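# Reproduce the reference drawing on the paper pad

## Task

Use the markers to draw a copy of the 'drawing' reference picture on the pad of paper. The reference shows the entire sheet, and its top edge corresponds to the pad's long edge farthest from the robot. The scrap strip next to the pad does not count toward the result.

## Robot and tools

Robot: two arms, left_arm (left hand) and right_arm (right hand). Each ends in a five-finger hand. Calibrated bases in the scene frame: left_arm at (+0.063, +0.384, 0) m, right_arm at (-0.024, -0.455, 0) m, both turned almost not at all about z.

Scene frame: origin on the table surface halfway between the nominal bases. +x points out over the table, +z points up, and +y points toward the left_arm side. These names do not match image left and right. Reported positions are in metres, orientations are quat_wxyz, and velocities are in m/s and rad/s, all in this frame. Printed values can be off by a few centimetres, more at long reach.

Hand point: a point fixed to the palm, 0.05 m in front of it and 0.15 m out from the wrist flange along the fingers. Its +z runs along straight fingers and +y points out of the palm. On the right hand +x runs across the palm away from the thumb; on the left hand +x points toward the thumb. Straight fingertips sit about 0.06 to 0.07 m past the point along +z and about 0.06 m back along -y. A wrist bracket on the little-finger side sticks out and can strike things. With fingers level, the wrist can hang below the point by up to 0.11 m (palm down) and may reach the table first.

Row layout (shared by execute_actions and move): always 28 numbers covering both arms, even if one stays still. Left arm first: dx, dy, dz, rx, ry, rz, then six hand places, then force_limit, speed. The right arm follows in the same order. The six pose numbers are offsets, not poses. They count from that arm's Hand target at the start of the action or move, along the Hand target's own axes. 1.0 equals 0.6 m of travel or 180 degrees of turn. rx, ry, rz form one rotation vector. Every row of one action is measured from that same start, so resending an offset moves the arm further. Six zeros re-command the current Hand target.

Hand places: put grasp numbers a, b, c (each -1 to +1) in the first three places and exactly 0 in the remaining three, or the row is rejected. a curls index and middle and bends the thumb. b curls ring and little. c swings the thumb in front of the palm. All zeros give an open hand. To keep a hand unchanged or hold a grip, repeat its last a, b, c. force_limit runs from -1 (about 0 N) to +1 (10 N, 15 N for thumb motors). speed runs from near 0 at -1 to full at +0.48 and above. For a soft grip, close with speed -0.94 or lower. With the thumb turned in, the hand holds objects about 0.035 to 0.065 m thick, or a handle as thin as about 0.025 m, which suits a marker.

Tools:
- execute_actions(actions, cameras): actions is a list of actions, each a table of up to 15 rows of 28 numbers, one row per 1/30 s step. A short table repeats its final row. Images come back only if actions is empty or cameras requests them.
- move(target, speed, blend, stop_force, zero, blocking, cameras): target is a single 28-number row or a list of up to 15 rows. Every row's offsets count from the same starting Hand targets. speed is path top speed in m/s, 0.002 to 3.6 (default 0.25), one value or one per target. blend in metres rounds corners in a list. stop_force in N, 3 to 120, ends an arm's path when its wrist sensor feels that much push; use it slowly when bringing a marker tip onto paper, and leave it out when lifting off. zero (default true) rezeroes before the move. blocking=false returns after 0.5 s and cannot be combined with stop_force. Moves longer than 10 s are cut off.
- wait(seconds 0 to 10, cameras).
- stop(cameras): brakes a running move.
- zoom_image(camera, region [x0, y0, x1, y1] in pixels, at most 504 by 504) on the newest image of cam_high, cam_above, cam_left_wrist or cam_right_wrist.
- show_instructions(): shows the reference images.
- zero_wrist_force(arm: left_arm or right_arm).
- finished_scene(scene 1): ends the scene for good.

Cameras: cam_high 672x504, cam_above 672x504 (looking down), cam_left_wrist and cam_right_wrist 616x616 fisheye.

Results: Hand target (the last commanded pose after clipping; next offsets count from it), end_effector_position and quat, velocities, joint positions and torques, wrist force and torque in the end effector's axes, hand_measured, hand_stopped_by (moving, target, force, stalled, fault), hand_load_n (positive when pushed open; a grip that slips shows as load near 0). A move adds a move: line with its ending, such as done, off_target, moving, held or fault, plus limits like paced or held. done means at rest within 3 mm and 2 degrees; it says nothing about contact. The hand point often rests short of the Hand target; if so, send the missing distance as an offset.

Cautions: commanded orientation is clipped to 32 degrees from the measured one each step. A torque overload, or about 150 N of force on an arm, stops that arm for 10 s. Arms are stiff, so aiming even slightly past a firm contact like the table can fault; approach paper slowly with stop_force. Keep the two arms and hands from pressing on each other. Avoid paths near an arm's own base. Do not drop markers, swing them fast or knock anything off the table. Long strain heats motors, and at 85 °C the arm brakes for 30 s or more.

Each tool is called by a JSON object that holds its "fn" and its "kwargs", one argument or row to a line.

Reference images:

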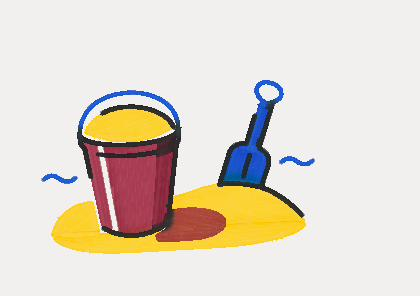

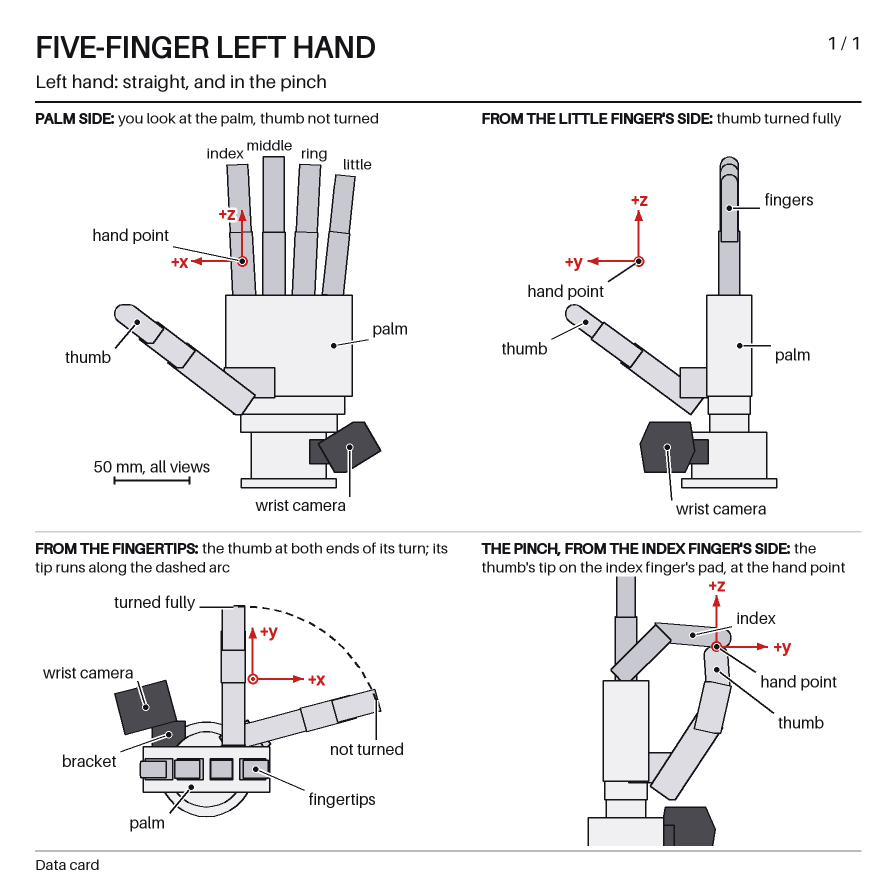

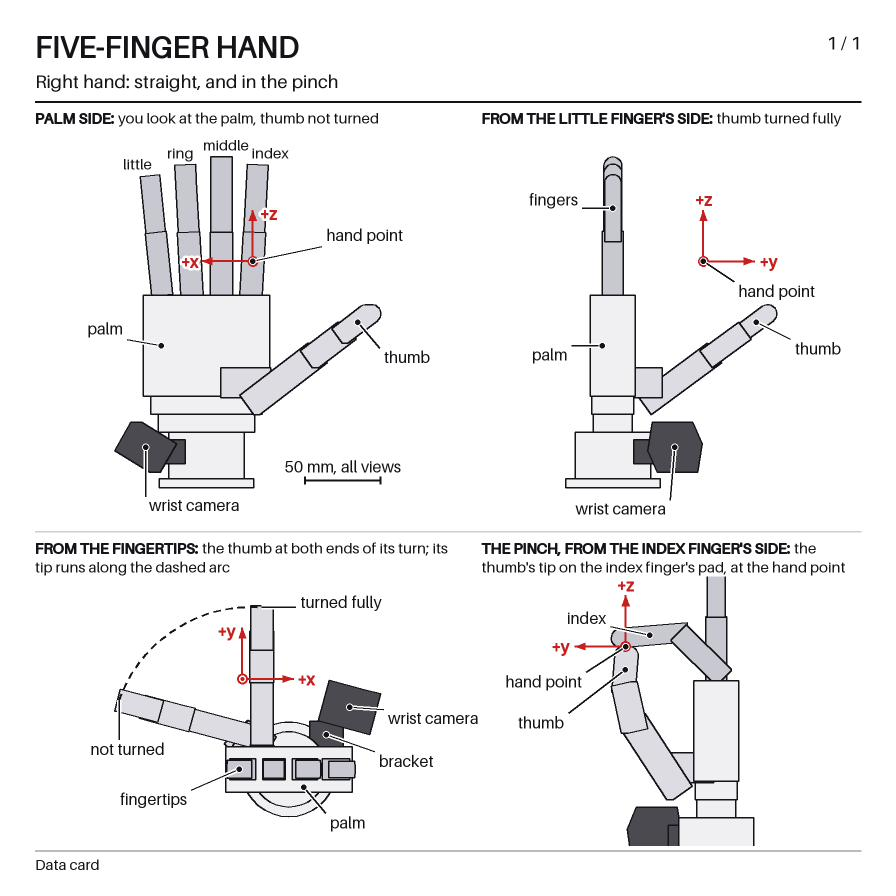

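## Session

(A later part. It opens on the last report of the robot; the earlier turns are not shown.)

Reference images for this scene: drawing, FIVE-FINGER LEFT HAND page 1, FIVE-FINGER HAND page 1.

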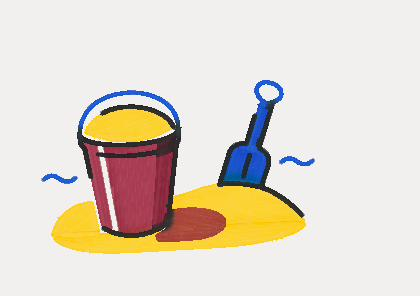

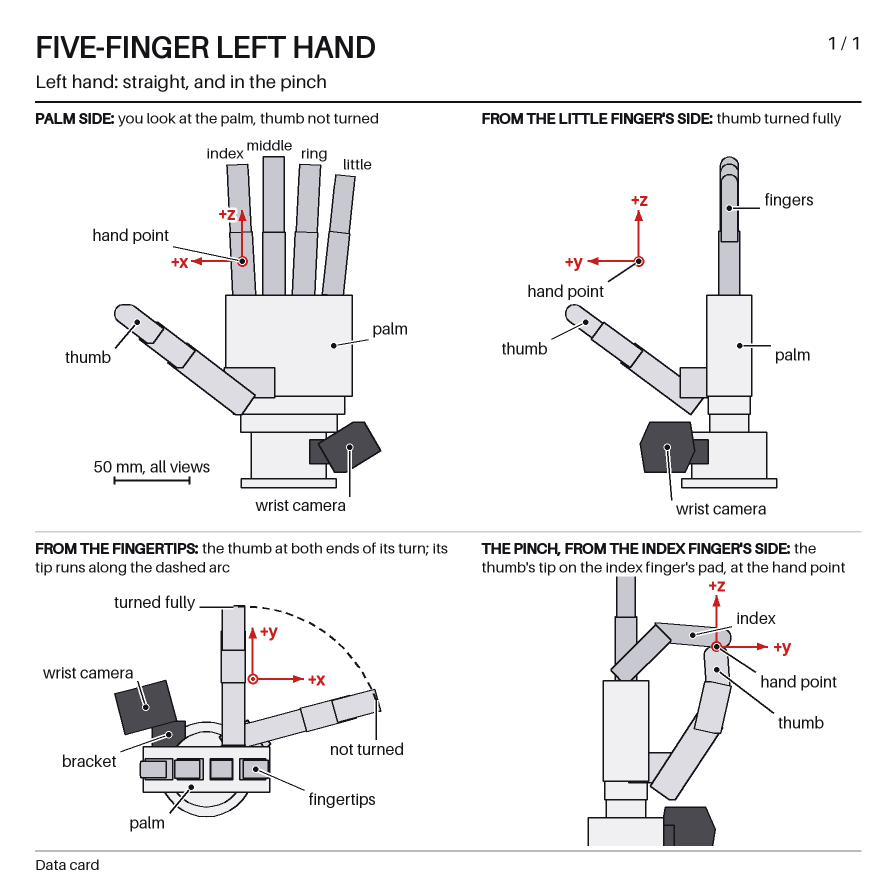

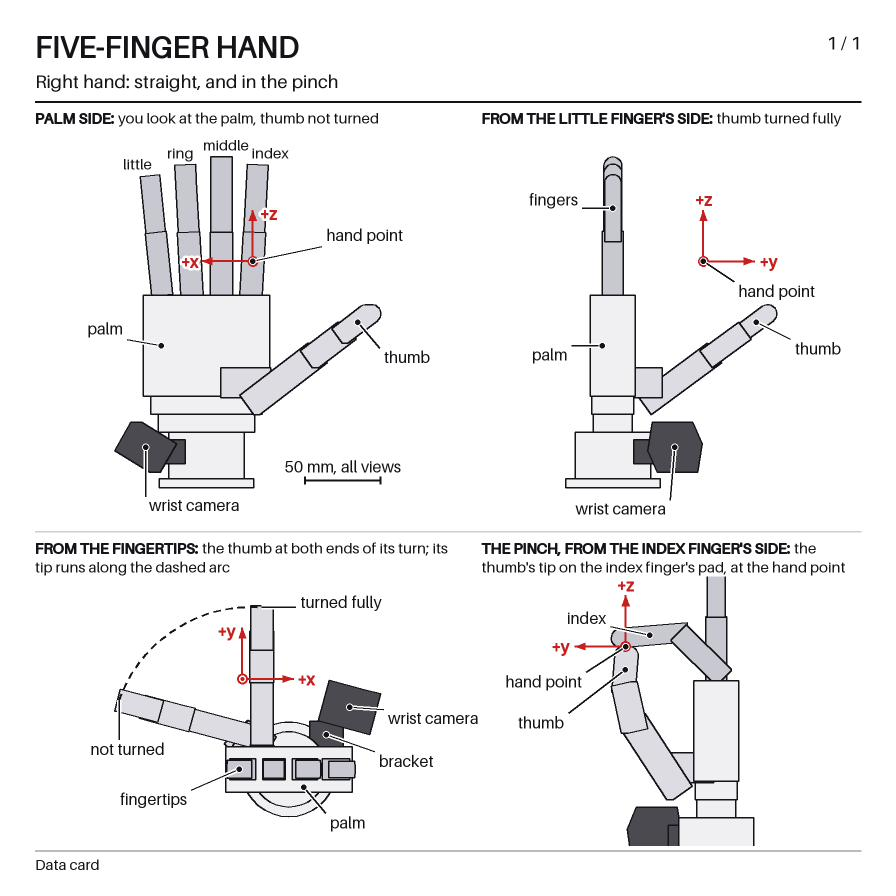

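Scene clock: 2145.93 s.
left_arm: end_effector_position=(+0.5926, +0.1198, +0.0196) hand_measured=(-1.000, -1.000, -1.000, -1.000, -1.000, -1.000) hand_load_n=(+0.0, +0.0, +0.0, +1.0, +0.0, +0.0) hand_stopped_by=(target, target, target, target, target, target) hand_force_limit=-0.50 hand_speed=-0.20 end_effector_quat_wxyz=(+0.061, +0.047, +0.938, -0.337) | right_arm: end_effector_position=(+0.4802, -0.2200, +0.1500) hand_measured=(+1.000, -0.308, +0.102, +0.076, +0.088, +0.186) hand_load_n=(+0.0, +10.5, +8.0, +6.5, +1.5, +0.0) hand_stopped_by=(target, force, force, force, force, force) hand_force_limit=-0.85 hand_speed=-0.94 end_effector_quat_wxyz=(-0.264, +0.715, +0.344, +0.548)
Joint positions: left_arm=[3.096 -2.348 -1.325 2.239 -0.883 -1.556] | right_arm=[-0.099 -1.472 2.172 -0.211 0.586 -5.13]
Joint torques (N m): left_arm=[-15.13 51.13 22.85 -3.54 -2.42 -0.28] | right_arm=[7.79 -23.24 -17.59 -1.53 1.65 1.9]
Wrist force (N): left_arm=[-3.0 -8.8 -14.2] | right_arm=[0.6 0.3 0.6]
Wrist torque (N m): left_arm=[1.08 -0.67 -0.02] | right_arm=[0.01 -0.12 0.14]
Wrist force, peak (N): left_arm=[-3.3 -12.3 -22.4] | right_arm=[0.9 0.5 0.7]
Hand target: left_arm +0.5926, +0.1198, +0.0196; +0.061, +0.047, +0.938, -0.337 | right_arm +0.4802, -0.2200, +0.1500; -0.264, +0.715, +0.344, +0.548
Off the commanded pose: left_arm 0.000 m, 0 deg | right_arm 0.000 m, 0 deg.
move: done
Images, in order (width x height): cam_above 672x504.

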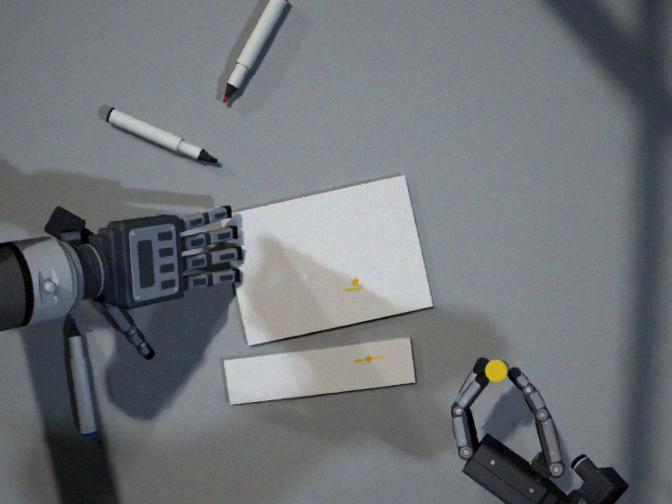

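{"fn": "move", "kwargs": {
  "target": [0,0,0,0,0,0,0,0,0,0,0,0,-0.5,-0.2, -0.00795,-0.03765,0.29093,0,0,0,0.8,0.7,1,0,0,0,-0.85,-0.94],
  "speed": 0.15
}}

{"fn": "move", "kwargs": {
  "target": [0,0,0,0,0,0,0,0,0,0,0,0,-0.5,-0.2, -0.05148,0,0.01381,0,0,0,0.8,0.7,1,0,0,0,-0.85,-0.94],
  "speed": 0.05
}}

{"fn": "move", "kwargs": {
  "target": [0,0,0,0,0,0,0,0,0,0,0,0,-0.5,-0.2, -0.010457,0,0.002806,0,0,0,0.8,0.7,1,0,0,0,-0.85,-0.94],
  "speed": 0.003,
  "stop_force": 3
}}

{"fn": "move", "kwargs": {
  "target": [0,0,0,0,0,0,0,0,0,0,0,0,-0.5,-0.2, 0.016087,0,-0.0043167,0,0,0,0.8,0.7,1,0,0,0,-0.85,-0.94],
  "speed": 0.05,
  "cameras": ["cam_above", "cam_high"]
}}

Scene clock: 2191.17 s.
left_arm: end_effector_position=(+0.5926, +0.1198, +0.0196) hand_measured=(-1.000, -1.000, -1.000, -1.000, -1.000, -1.000) hand_load_n=(+0.0, +0.0, +0.0, +1.0, +0.0, +0.0) hand_stopped_by=(target, target, target, target, target, target) hand_force_limit=-0.50 hand_speed=-0.20 end_effector_quat_wxyz=(+0.061, +0.047, +0.938, -0.337) | right_arm: end_effector_position=(+0.5668, -0.0751, +0.1001) hand_measured=(+1.000, -0.308, +0.102, +0.076, +0.088, +0.186) hand_load_n=(+0.0, +10.5, +8.0, +6.5, +1.5, +0.0) hand_stopped_by=(target, force, force, force, force, force) hand_force_limit=-0.85 hand_speed=-0.94 end_effector_quat_wxyz=(-0.264, +0.715, +0.344, +0.548)
Joint positions: left_arm=[3.096 -2.347 -1.325 2.239 -0.883 -1.556] | right_arm=[0.284 -1.135 1.855 -0.392 0.94 -4.91]
Joint torques (N m): left_arm=[-13 52.71 21.3 -2.08 0.11 -0.02] | right_arm=[2.92 -31.86 -18.12 2.01 -2.36 -2.99]
Wrist force (N): left_arm=[-2.3 -8.4 -13.4] | right_arm=[0.3 0.4 0.2]
Wrist torque (N m): left_arm=[1.04 -0.59 0.01] | right_arm=[0.01 -0.07 0.19]
Wrist force, peak (N): left_arm=[-3.1 -8.9 -13.7] | right_arm=[0.5 0.1 1.7]
Hand target: left_arm +0.5926, +0.1198, +0.0196; +0.061, +0.047, +0.938, -0.337 | right_arm +0.5668, -0.0750, +0.1001; -0.264, +0.715, +0.344, +0.548
Off the commanded pose: left_arm 0.000 m, 0 deg | right_arm 0.000 m, 0 deg.
move: done

Scene clock: 2192.10 s.
left_arm: end_effector_position=(+0.5926, +0.1198, +0.0196) hand_measured=(-1.000, -1.000, -1.000, -1.000, -1.000, -1.000) hand_load_n=(+0.0, +0.0, +0.5, +1.0, +0.0, +0.0) hand_stopped_by=(target, target, target, target, target, target) hand_force_limit=-0.50 hand_speed=-0.20 end_effector_quat_wxyz=(+0.061, +0.047, +0.938, -0.337) | right_arm: end_effector_position=(+0.5667, -0.0751, +0.0680) hand_measured=(+1.000, -0.308, +0.102, +0.076, +0.088, +0.186) hand_load_n=(+0.0, +10.5, +7.5, +6.5, +1.5, +0.0) hand_stopped_by=(target, force, force, force, force, force) hand_force_limit=-0.85 hand_speed=-0.94 end_effector_quat_wxyz=(-0.264, +0.715, +0.344, +0.548) end_effector_velocity=(+0.000, +0.000, +0.001) end_effector_angular_velocity=(-0.001, +0.002, -0.001)
Joint positions: left_arm=[3.096 -2.347 -1.325 2.239 -0.883 -1.556] | right_arm=[0.284 -1.081 1.878 -0.469 0.94 -4.91]
Joint velocities: left_arm=[within noise] | right_arm=[0 -0.002 -0.001 0.005 0.002 0]
Joint torques (N m): left_arm=[-13.55 52.05 22.02 -1.83 -0.04 0.1] | right_arm=[8.52 -44.82 -23.34 2.22 -0.38 -0.66]
Wrist force (N): left_arm=[-2.2 -8.2 -13.2] | right_arm=[0.6 0.3 0.8]
Wrist torque (N m): left_arm=[1.05 -0.59 0.01] | right_arm=[0.00 -0.10 0.24]
Wrist force, peak (N): left_arm=[-2.5 -8.4 -13.5] | right_arm=[1.2 0.4 0.4]
Hand target: left_arm +0.5926, +0.1198, +0.0196; +0.061, +0.047, +0.938, -0.337 | right_arm +0.5668, -0.0751, +0.0681; -0.264, +0.715, +0.344, +0.548
Off the commanded pose: left_arm 0.000 m, 0 deg | right_arm 0.000 m, 0 deg.
move: done

Scene clock: 2195.00 s.
left_arm: end_effector_position=(+0.5926, +0.1198, +0.0196) hand_measured=(-1.000, -1.000, -1.000, -1.000, -1.000, -1.000) hand_load_n=(+0.0, +0.0, +0.5, +1.0, +0.0, +0.0) hand_stopped_by=(target, target, target, target, target, target) hand_force_limit=-0.50 hand_speed=-0.20 end_effector_quat_wxyz=(+0.061, +0.047, +0.938, -0.337) | right_arm: end_effector_position=(+0.5668, -0.0751, +0.0628) hand_measured=(+1.000, -0.308, +0.102, +0.076, +0.088, +0.186) hand_load_n=(-0.5, +11.0, +7.5, +6.5, +1.5, +0.0) hand_stopped_by=(target, force, force, force, force, force) hand_force_limit=-0.85 hand_speed=-0.94 end_effector_quat_wxyz=(-0.264, +0.715, +0.344, +0.548)
Joint positions: left_arm=[3.096 -2.347 -1.325 2.239 -0.883 -1.556] | right_arm=[0.284 -1.072 1.881 -0.481 0.94 -4.91]
Joint torques (N m): left_arm=[-12.31 51.87 21.93 -1.03 0.02 0.25] | right_arm=[8.59 -44.37 -17.03 2.64 2.07 2.12]
Wrist force (N): left_arm=[-2.3 -7.9 -12.8] | right_arm=[3.4 0.2 0.4]
Wrist torque (N m): left_arm=[1.06 -0.58 0.00] | right_arm=[0.02 -0.10 0.24]
Wrist force, peak (N): left_arm=[-2.4 -8.2 -13.6] | right_arm=[4.2 -0.1 0.7]
Hand target: left_arm +0.5926, +0.1198, +0.0196; +0.061, +0.047, +0.938, -0.337 | right_arm +0.5668, -0.0751, +0.0628; -0.264, +0.715, +0.344, +0.548 (not the last commanded pose)
Off the commanded pose: left_arm 0.000 m, 0 deg | right_arm 0.001 m, 0 deg.
move: contact (right_arm)

Scene clock: 2195.73 s.
left_arm: end_effector_position=(+0.5926, +0.1198, +0.0196) hand_measured=(-1.000, -1.000, -1.000, -1.000, -1.000, -1.000) hand_load_n=(+0.0, +0.0, +0.0, +1.0, +0.0, +0.0) hand_stopped_by=(target, target, target, target, target, target) hand_force_limit=-0.50 hand_speed=-0.20 end_effector_quat_wxyz=(+0.061, +0.047, +0.938, -0.337) | right_arm: end_effector_position=(+0.5668, -0.0750, +0.0729) hand_measured=(+1.000, -0.308, +0.102, +0.076, +0.088, +0.186) hand_load_n=(+0.5, +10.5, +8.0, +6.5, +1.5, +0.0) hand_stopped_by=(target, force, force, force, force, force) hand_force_limit=-0.85 hand_speed=-0.94 end_effector_quat_wxyz=(-0.264, +0.715, +0.344, +0.548)
Joint positions: left_arm=[3.096 -2.347 -1.325 2.239 -0.883 -1.556] | right_arm=[0.284 -1.09 1.874 -0.457 0.94 -4.91]
Joint torques (N m): left_arm=[-11.84 52.27 22.13 -0.88 0.04 0.16] | right_arm=[8.76 -28.35 -18.32 -2.19 2.16 1.78]
Wrist force (N): left_arm=[-2.2 -8.4 -12.9] | right_arm=[0.5 0.1 0.8]
Wrist torque (N m): left_arm=[1.00 -0.59 0.02] | right_arm=[-0.05 -0.09 0.23]
Wrist force, peak (N): left_arm=[-2.0 -8.4 -13.4] | right_arm=[3.1 0.1 0.7]
Hand target: left_arm +0.5926, +0.1198, +0.0196; +0.061, +0.047, +0.938, -0.337 | right_arm +0.5668, -0.0751, +0.0728; -0.264, +0.715, +0.344, +0.548
Off the commanded pose: left_arm 0.000 m, 0 deg | right_arm 0.000 m, 0 deg.
move: done
Images, in order (width x height): cam_high 672x504, cam_above 672x504.

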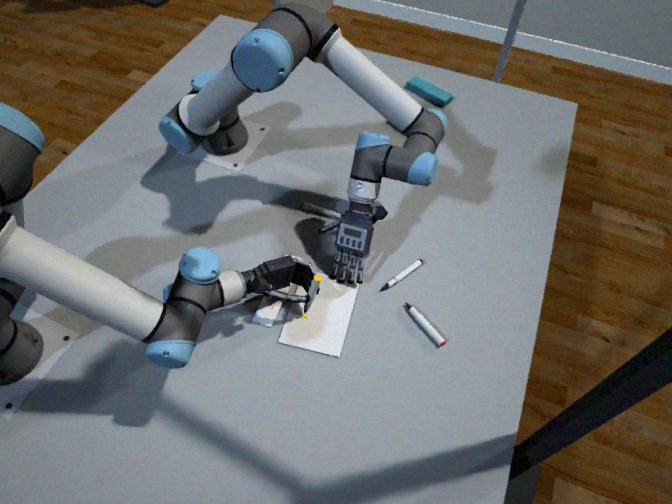

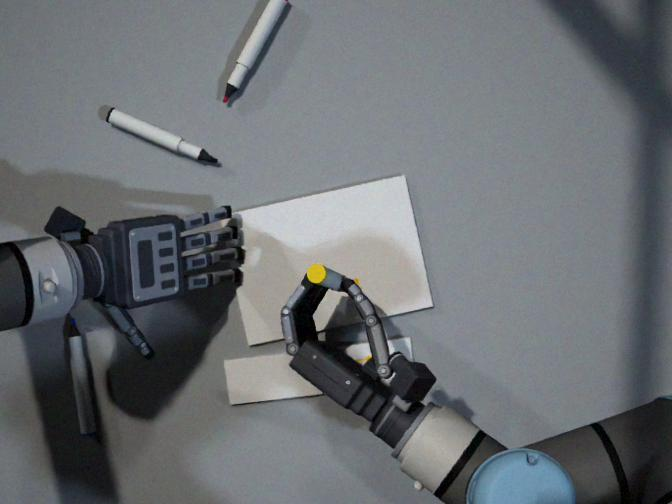

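{"fn": "move", "kwargs": {
  "target": [0,0,0,0,0,0,0,0,0,0,0,0,-0.5,-0.2, -0.019235,0.028165,-0.026693,0,0,0,0.8,0.7,1,0,0,0,-0.85,-0.94],
  "speed": 0.06
}}

{"fn": "move", "kwargs": {
  "target": [0,0,0,0,0,0,0,0,0,0,0,0,-0.5,-0.2, -0.008526,0,0.002288,0,0,0,0.8,0.7,1,0,0,0,-0.85,-0.94],
  "speed": 0.003,
  "stop_force": 3
}}

{"fn": "move", "kwargs": {
  "target": [0,0,0,0,0,0,0,0,0,0,0,0,-0.5,-0.2, 0.016087,0,-0.0043167,0,0,0,0.8,0.7,1,0,0,0,-0.85,-0.94],
  "speed": 0.05
}}

{"fn": "move", "kwargs": {
  "target": [
    [0,0,0,0,0,0,0,0,0,0,0,0,-0.5,-0.2, 0.028871,-0.135447,0.107697,0,0,0,0.8,0.7,1,0,0,0,-0.85,-0.94],
    [0,0,0,0,0,0,0,0,0,0,0,0,-0.5,-0.2, 0.01761,-0.135447,0.110719,0,0,0,0.8,0.7,1,0,0,0,-0.85,-0.94]
  ],
  "speed": [0.1,0.05]
}}

{"fn": "move", "kwargs": {
  "target": [0,0,0,0,0,0,0,0,0,0,0,0,-0.5,-0.2, -0.008526,0,0.002288,0,0,0,0.8,0.7,1,0,0,0,-0.85,-0.94],
  "speed": 0.003,
  "stop_force": 3
}}

{"fn": "move", "kwargs": {
  "target": [0,0,0,0,0,0,0,0,0,0,0,0,-0.5,-0.2, 0.016087,0,-0.0043167,0,0,0,0.8,0.7,1,0,0,0,-0.85,-0.94],
  "speed": 0.05,
  "cameras": ["cam_above"]
}}

Scene clock: 2257.10 s.
left_arm: end_effector_position=(+0.5926, +0.1198, +0.0196) hand_measured=(-1.000, -1.000, -1.000, -1.000, -1.000, -1.000) hand_load_n=(+0.0, +0.0, +0.5, +1.0, +0.0, +0.0) hand_stopped_by=(target, target, target, target, target, target) hand_force_limit=-0.50 hand_speed=-0.20 end_effector_quat_wxyz=(+0.061, +0.047, +0.938, -0.337) | right_arm: end_effector_position=(+0.5685, -0.1000, +0.0658) hand_measured=(+1.000, -0.308, +0.102, +0.076, +0.088, +0.186) hand_load_n=(+0.0, +10.5, +7.5, +6.5, +1.5, +0.0) hand_stopped_by=(target, force, force, force, force, force) hand_force_limit=-0.85 hand_speed=-0.94 end_effector_quat_wxyz=(-0.264, +0.715, +0.345, +0.548) end_effector_velocity=(+0.001, +0.000, +0.000) end_effector_angular_velocity=(+0.000, +0.001, -0.005)
Joint positions: left_arm=[3.096 -2.347 -1.325 2.239 -0.883 -1.556] | right_arm=[0.228 -1.093 1.908 -0.474 0.886 -4.934]
Joint velocities: left_arm=[within noise] | right_arm=[0.003 0 -0.002 0.001 0.007 0.003]
Joint torques (N m): left_arm=[-11.33 51.73 23.06 -0.23 0.04 0.56] | right_arm=[7.56 -42.37 -25.98 0.93 2.29 2.47]
Wrist force (N): left_arm=[-2.3 -8.2 -13.3] | right_arm=[0.4 0.3 1.0]
Wrist torque (N m): left_arm=[1.06 -0.59 0.01] | right_arm=[-0.03 -0.08 0.23]
Wrist force, peak (N): left_arm=[-2.5 -8.2 -13.5] | right_arm=[0.6 0.1 1.3]
Hand target: left_arm +0.5926, +0.1198, +0.0196; +0.061, +0.047, +0.938, -0.337 | right_arm +0.5685, -0.1000, +0.0658; -0.264, +0.715, +0.344, +0.548
Off the commanded pose: left_arm 0.000 m, 0 deg | right_arm 0.000 m, 0 deg.
move: done

Scene clock: 2259.23 s.
left_arm: end_effector_position=(+0.5926, +0.1198, +0.0196) hand_measured=(-1.000, -1.000, -1.000, -1.000, -1.000, -1.000) hand_load_n=(-0.5, -0.5, +0.5, +1.0, +0.0, -0.5) hand_stopped_by=(target, target, target, target, target, target) hand_force_limit=-0.50 hand_speed=-0.20 end_effector_quat_wxyz=(+0.061, +0.047, +0.938, -0.337) | right_arm: end_effector_position=(+0.5685, -0.1000, +0.0627) hand_measured=(+1.000, -0.308, +0.102, +0.076, +0.088, +0.186) hand_load_n=(-0.5, +10.5, +7.5, +6.0, +2.0, +0.0) hand_stopped_by=(target, force, force, force, force, force) hand_force_limit=-0.85 hand_speed=-0.94 end_effector_quat_wxyz=(-0.264, +0.715, +0.344, +0.548)
Joint positions: left_arm=[3.096 -2.347 -1.325 2.239 -0.883 -1.556] | right_arm=[0.228 -1.087 1.91 -0.481 0.886 -4.934]
Joint torques (N m): left_arm=[-12.2 51.38 22.12 -0.18 0 0.83] | right_arm=[7.58 -43.7 -16.35 2.6 2.64 2.97]
Wrist force (N): left_arm=[-2.4 -8.1 -13.3] | right_arm=[3.6 -0.2 0.6]
Wrist torque (N m): left_arm=[1.07 -0.58 0.00] | right_arm=[-0.05 -0.11 0.19]
Wrist force, peak (N): left_arm=[-2.5 -8.3 -13.4] | right_arm=[4.6 -0.1 0.6]
Hand target: left_arm +0.5926, +0.1198, +0.0196; +0.061, +0.047, +0.938, -0.337 | right_arm +0.5685, -0.1000, +0.0627; -0.264, +0.715, +0.344, +0.548 (not the last commanded pose)
Off the commanded pose: left_arm 0.000 m, 0 deg | right_arm 0.002 m, 0 deg.
move: contact (right_arm)

Scene clock: 2259.97 s.
left_arm: end_effector_position=(+0.5926, +0.1198, +0.0196) hand_measured=(-1.000, -1.000, -1.000, -1.000, -1.000, -1.000) hand_load_n=(+0.0, +0.0, +0.0, +1.0, +0.0, +0.0) hand_stopped_by=(target, target, target, target, target, target) hand_force_limit=-0.50 hand_speed=-0.20 end_effector_quat_wxyz=(+0.061, +0.047, +0.938, -0.337) | right_arm: end_effector_position=(+0.5686, -0.1000, +0.0728) hand_measured=(+1.000, -0.308, +0.102, +0.076, +0.088, +0.186) hand_load_n=(+0.0, +10.5, +7.5, +6.5, +1.5, +0.0) hand_stopped_by=(target, force, force, force, force, force) hand_force_limit=-0.85 hand_speed=-0.94 end_effector_quat_wxyz=(-0.264, +0.715, +0.344, +0.548)
Joint positions: left_arm=[3.096 -2.347 -1.325 2.239 -0.883 -1.556] | right_arm=[0.228 -1.106 1.904 -0.457 0.886 -4.934]
Joint torques (N m): left_arm=[-11.51 51.1 22.37 -0.12 0.17 0.91] | right_arm=[7.38 -23.93 -18.62 -2.26 2.65 1.92]
Wrist force (N): left_arm=[-2.3 -8.1 -13.1] | right_arm=[0.5 0.1 1.1]
Wrist torque (N m): left_arm=[1.05 -0.59 0.00] | right_arm=[-0.07 -0.12 0.19]
Wrist force, peak (N): left_arm=[-2.3 -8.2 -13.4] | right_arm=[3.6 0.0 0.7]
Hand target: left_arm +0.5926, +0.1198, +0.0196; +0.061, +0.047, +0.938, -0.337 | right_arm +0.5686, -0.1000, +0.0727; -0.264, +0.715, +0.344, +0.548
Off the commanded pose: left_arm 0.000 m, 0 deg | right_arm 0.000 m, 0 deg.
move: done

Scene clock: 2261.63 s.
left_arm: end_effector_position=(+0.5926, +0.1198, +0.0196) hand_measured=(-1.000, -1.000, -1.000, -1.000, -1.000, -1.000) hand_load_n=(-0.5, +0.0, +0.0, +1.0, +0.0, +0.0) hand_stopped_by=(target, target, target, target, target, target) hand_force_limit=-0.50 hand_speed=-0.20 end_effector_quat_wxyz=(+0.061, +0.047, +0.938, -0.337) | right_arm: end_effector_position=(+0.5467, +0.0029, +0.0655) hand_measured=(+1.000, -0.308, +0.102, +0.076, +0.088, +0.186) hand_load_n=(+0.0, +10.5, +8.0, +6.5, +1.5, +0.0) hand_stopped_by=(target, force, force, force, force, force) hand_force_limit=-0.85 hand_speed=-0.94 end_effector_quat_wxyz=(-0.264, +0.715, +0.344, +0.548) end_effector_velocity=(-0.001, +0.000, +0.001) end_effector_angular_velocity=(-0.001, +0.002, +0.001)
Joint positions: left_arm=[3.096 -2.347 -1.325 2.239 -0.883 -1.556] | right_arm=[0.46 -1.033 1.798 -0.471 1.107 -4.847]
Joint velocities: left_arm=[within noise] | right_arm=[0.001 -0.004 -0.001 0.007 0 0]
Joint torques (N m): left_arm=[-10.86 51.12 21.96 -0.14 0.15 0.92] | right_arm=[3.64 -46.07 -22.54 1.37 -1.82 -2.97]
Wrist force (N): left_arm=[-2.3 -8.5 -13.2] | right_arm=[0.4 0.7 0.9]
Wrist torque (N m): left_arm=[0.99 -0.58 0.01] | right_arm=[0.03 -0.08 0.17]
Wrist force, peak (N): left_arm=[-2.6 -8.3 -13.4] | right_arm=[0.2 -0.4 1.5]
Hand target: left_arm +0.5926, +0.1198, +0.0196; +0.061, +0.047, +0.938, -0.337 | right_arm +0.5467, +0.0030, +0.0656; -0.264, +0.715, +0.344, +0.548
Off the commanded pose: left_arm 0.000 m, 0 deg | right_arm 0.000 m, 0 deg.
move: done

Scene clock: 2263.13 s.
left_arm: end_effector_position=(+0.5926, +0.1198, +0.0196) hand_measured=(-1.000, -1.000, -1.000, -1.000, -1.000, -1.000) hand_load_n=(-0.5, +0.0, +0.0, +1.5, +0.0, +0.0) hand_stopped_by=(target, target, target, target, target, target) hand_force_limit=-0.50 hand_speed=-0.20 end_effector_quat_wxyz=(+0.061, +0.047, +0.938, -0.337) | right_arm: end_effector_position=(+0.5467, +0.0030, +0.0628) hand_measured=(+1.000, -0.308, +0.102, +0.076, +0.088, +0.186) hand_load_n=(-0.5, +11.0, +7.5, +6.5, +2.0, +0.0) hand_stopped_by=(target, force, force, force, force, force) hand_force_limit=-0.85 hand_speed=-0.94 end_effector_quat_wxyz=(-0.264, +0.715, +0.344, +0.548)
Joint positions: left_arm=[3.096 -2.347 -1.325 2.239 -0.883 -1.556] | right_arm=[0.46 -1.028 1.8 -0.477 1.107 -4.847]
Joint torques (N m): left_arm=[-10.89 50.73 21.72 -0.19 0.05 1.04] | right_arm=[8.77 -45.45 -16.08 2.31 0.74 -2.43]
Wrist force (N): left_arm=[-1.8 -8.1 -13.2] | right_arm=[3.6 0.2 0.8]
Wrist torque (N m): left_arm=[1.06 -0.66 0.03] | right_arm=[-0.04 -0.08 0.13]
Wrist force, peak (N): left_arm=[-2.2 -8.3 -13.4] | right_arm=[4.2 0.2 0.3]
Hand target: left_arm +0.5926, +0.1198, +0.0196; +0.061, +0.047, +0.938, -0.337 | right_arm +0.5467, +0.0030, +0.0629; -0.264, +0.715, +0.344, +0.548 (not the last commanded pose)
Off the commanded pose: left_arm 0.000 m, 0 deg | right_arm 0.002 m, 0 deg.
move: contact (right_arm)

Scene clock: 2263.87 s.
left_arm: end_effector_position=(+0.5926, +0.1198, +0.0196) hand_measured=(-1.000, -1.000, -1.000, -1.000, -1.000, -1.000) hand_load_n=(+0.0, +0.0, +0.0, +1.0, +0.0, +0.0) hand_stopped_by=(target, target, target, target, target, target) hand_force_limit=-0.50 hand_speed=-0.20 end_effector_quat_wxyz=(+0.061, +0.047, +0.938, -0.337) | right_arm: end_effector_position=(+0.5467, +0.0030, +0.0730) hand_measured=(+1.000, -0.308, +0.102, +0.076, +0.088, +0.186) hand_load_n=(+0.0, +10.5, +7.5, +6.5, +1.5, +0.0) hand_stopped_by=(target, force, force, force, force, force) hand_force_limit=-0.85 hand_speed=-0.94 end_effector_quat_wxyz=(-0.264, +0.715, +0.344, +0.548)
Joint positions: left_arm=[3.096 -2.347 -1.325 2.239 -0.883 -1.556] | right_arm=[0.46 -1.045 1.793 -0.454 1.107 -4.847]
Joint torques (N m): left_arm=[-10.89 50.7 21.96 -0.19 -0.05 1.08] | right_arm=[8.85 -30.56 -19 -2.62 1.02 -1.8]
Wrist force (N): left_arm=[-2.2 -8.4 -13.1] | right_arm=[0.2 0.5 0.6]
Wrist torque (N m): left_arm=[1.01 -0.60 0.02] | right_arm=[0.00 -0.02 0.15]
Wrist force, peak (N): left_arm=[-2.3 -8.3 -13.5] | right_arm=[3.6 0.4 0.5]
Hand target: left_arm +0.5926, +0.1198, +0.0196; +0.061, +0.047, +0.938, -0.337 | right_arm +0.5467, +0.0030, +0.0729; -0.264, +0.715, +0.344, +0.548
Off the commanded pose: left_arm 0.000 m, 0 deg | right_arm 0.000 m, 0 deg.
move: done
Images, in order (width x height): cam_above 672x504.

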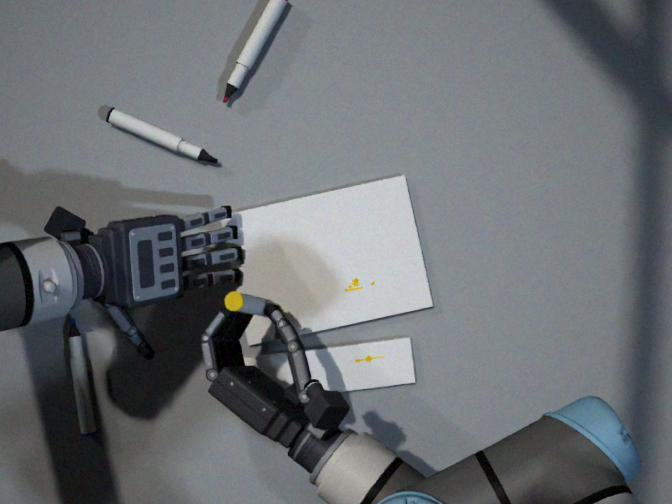

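{"fn": "zoom_image", "kwargs": {
  "camera": "cam_above",
  "region": [320, 260, 440, 350]
}}

Scaled by 4.200.

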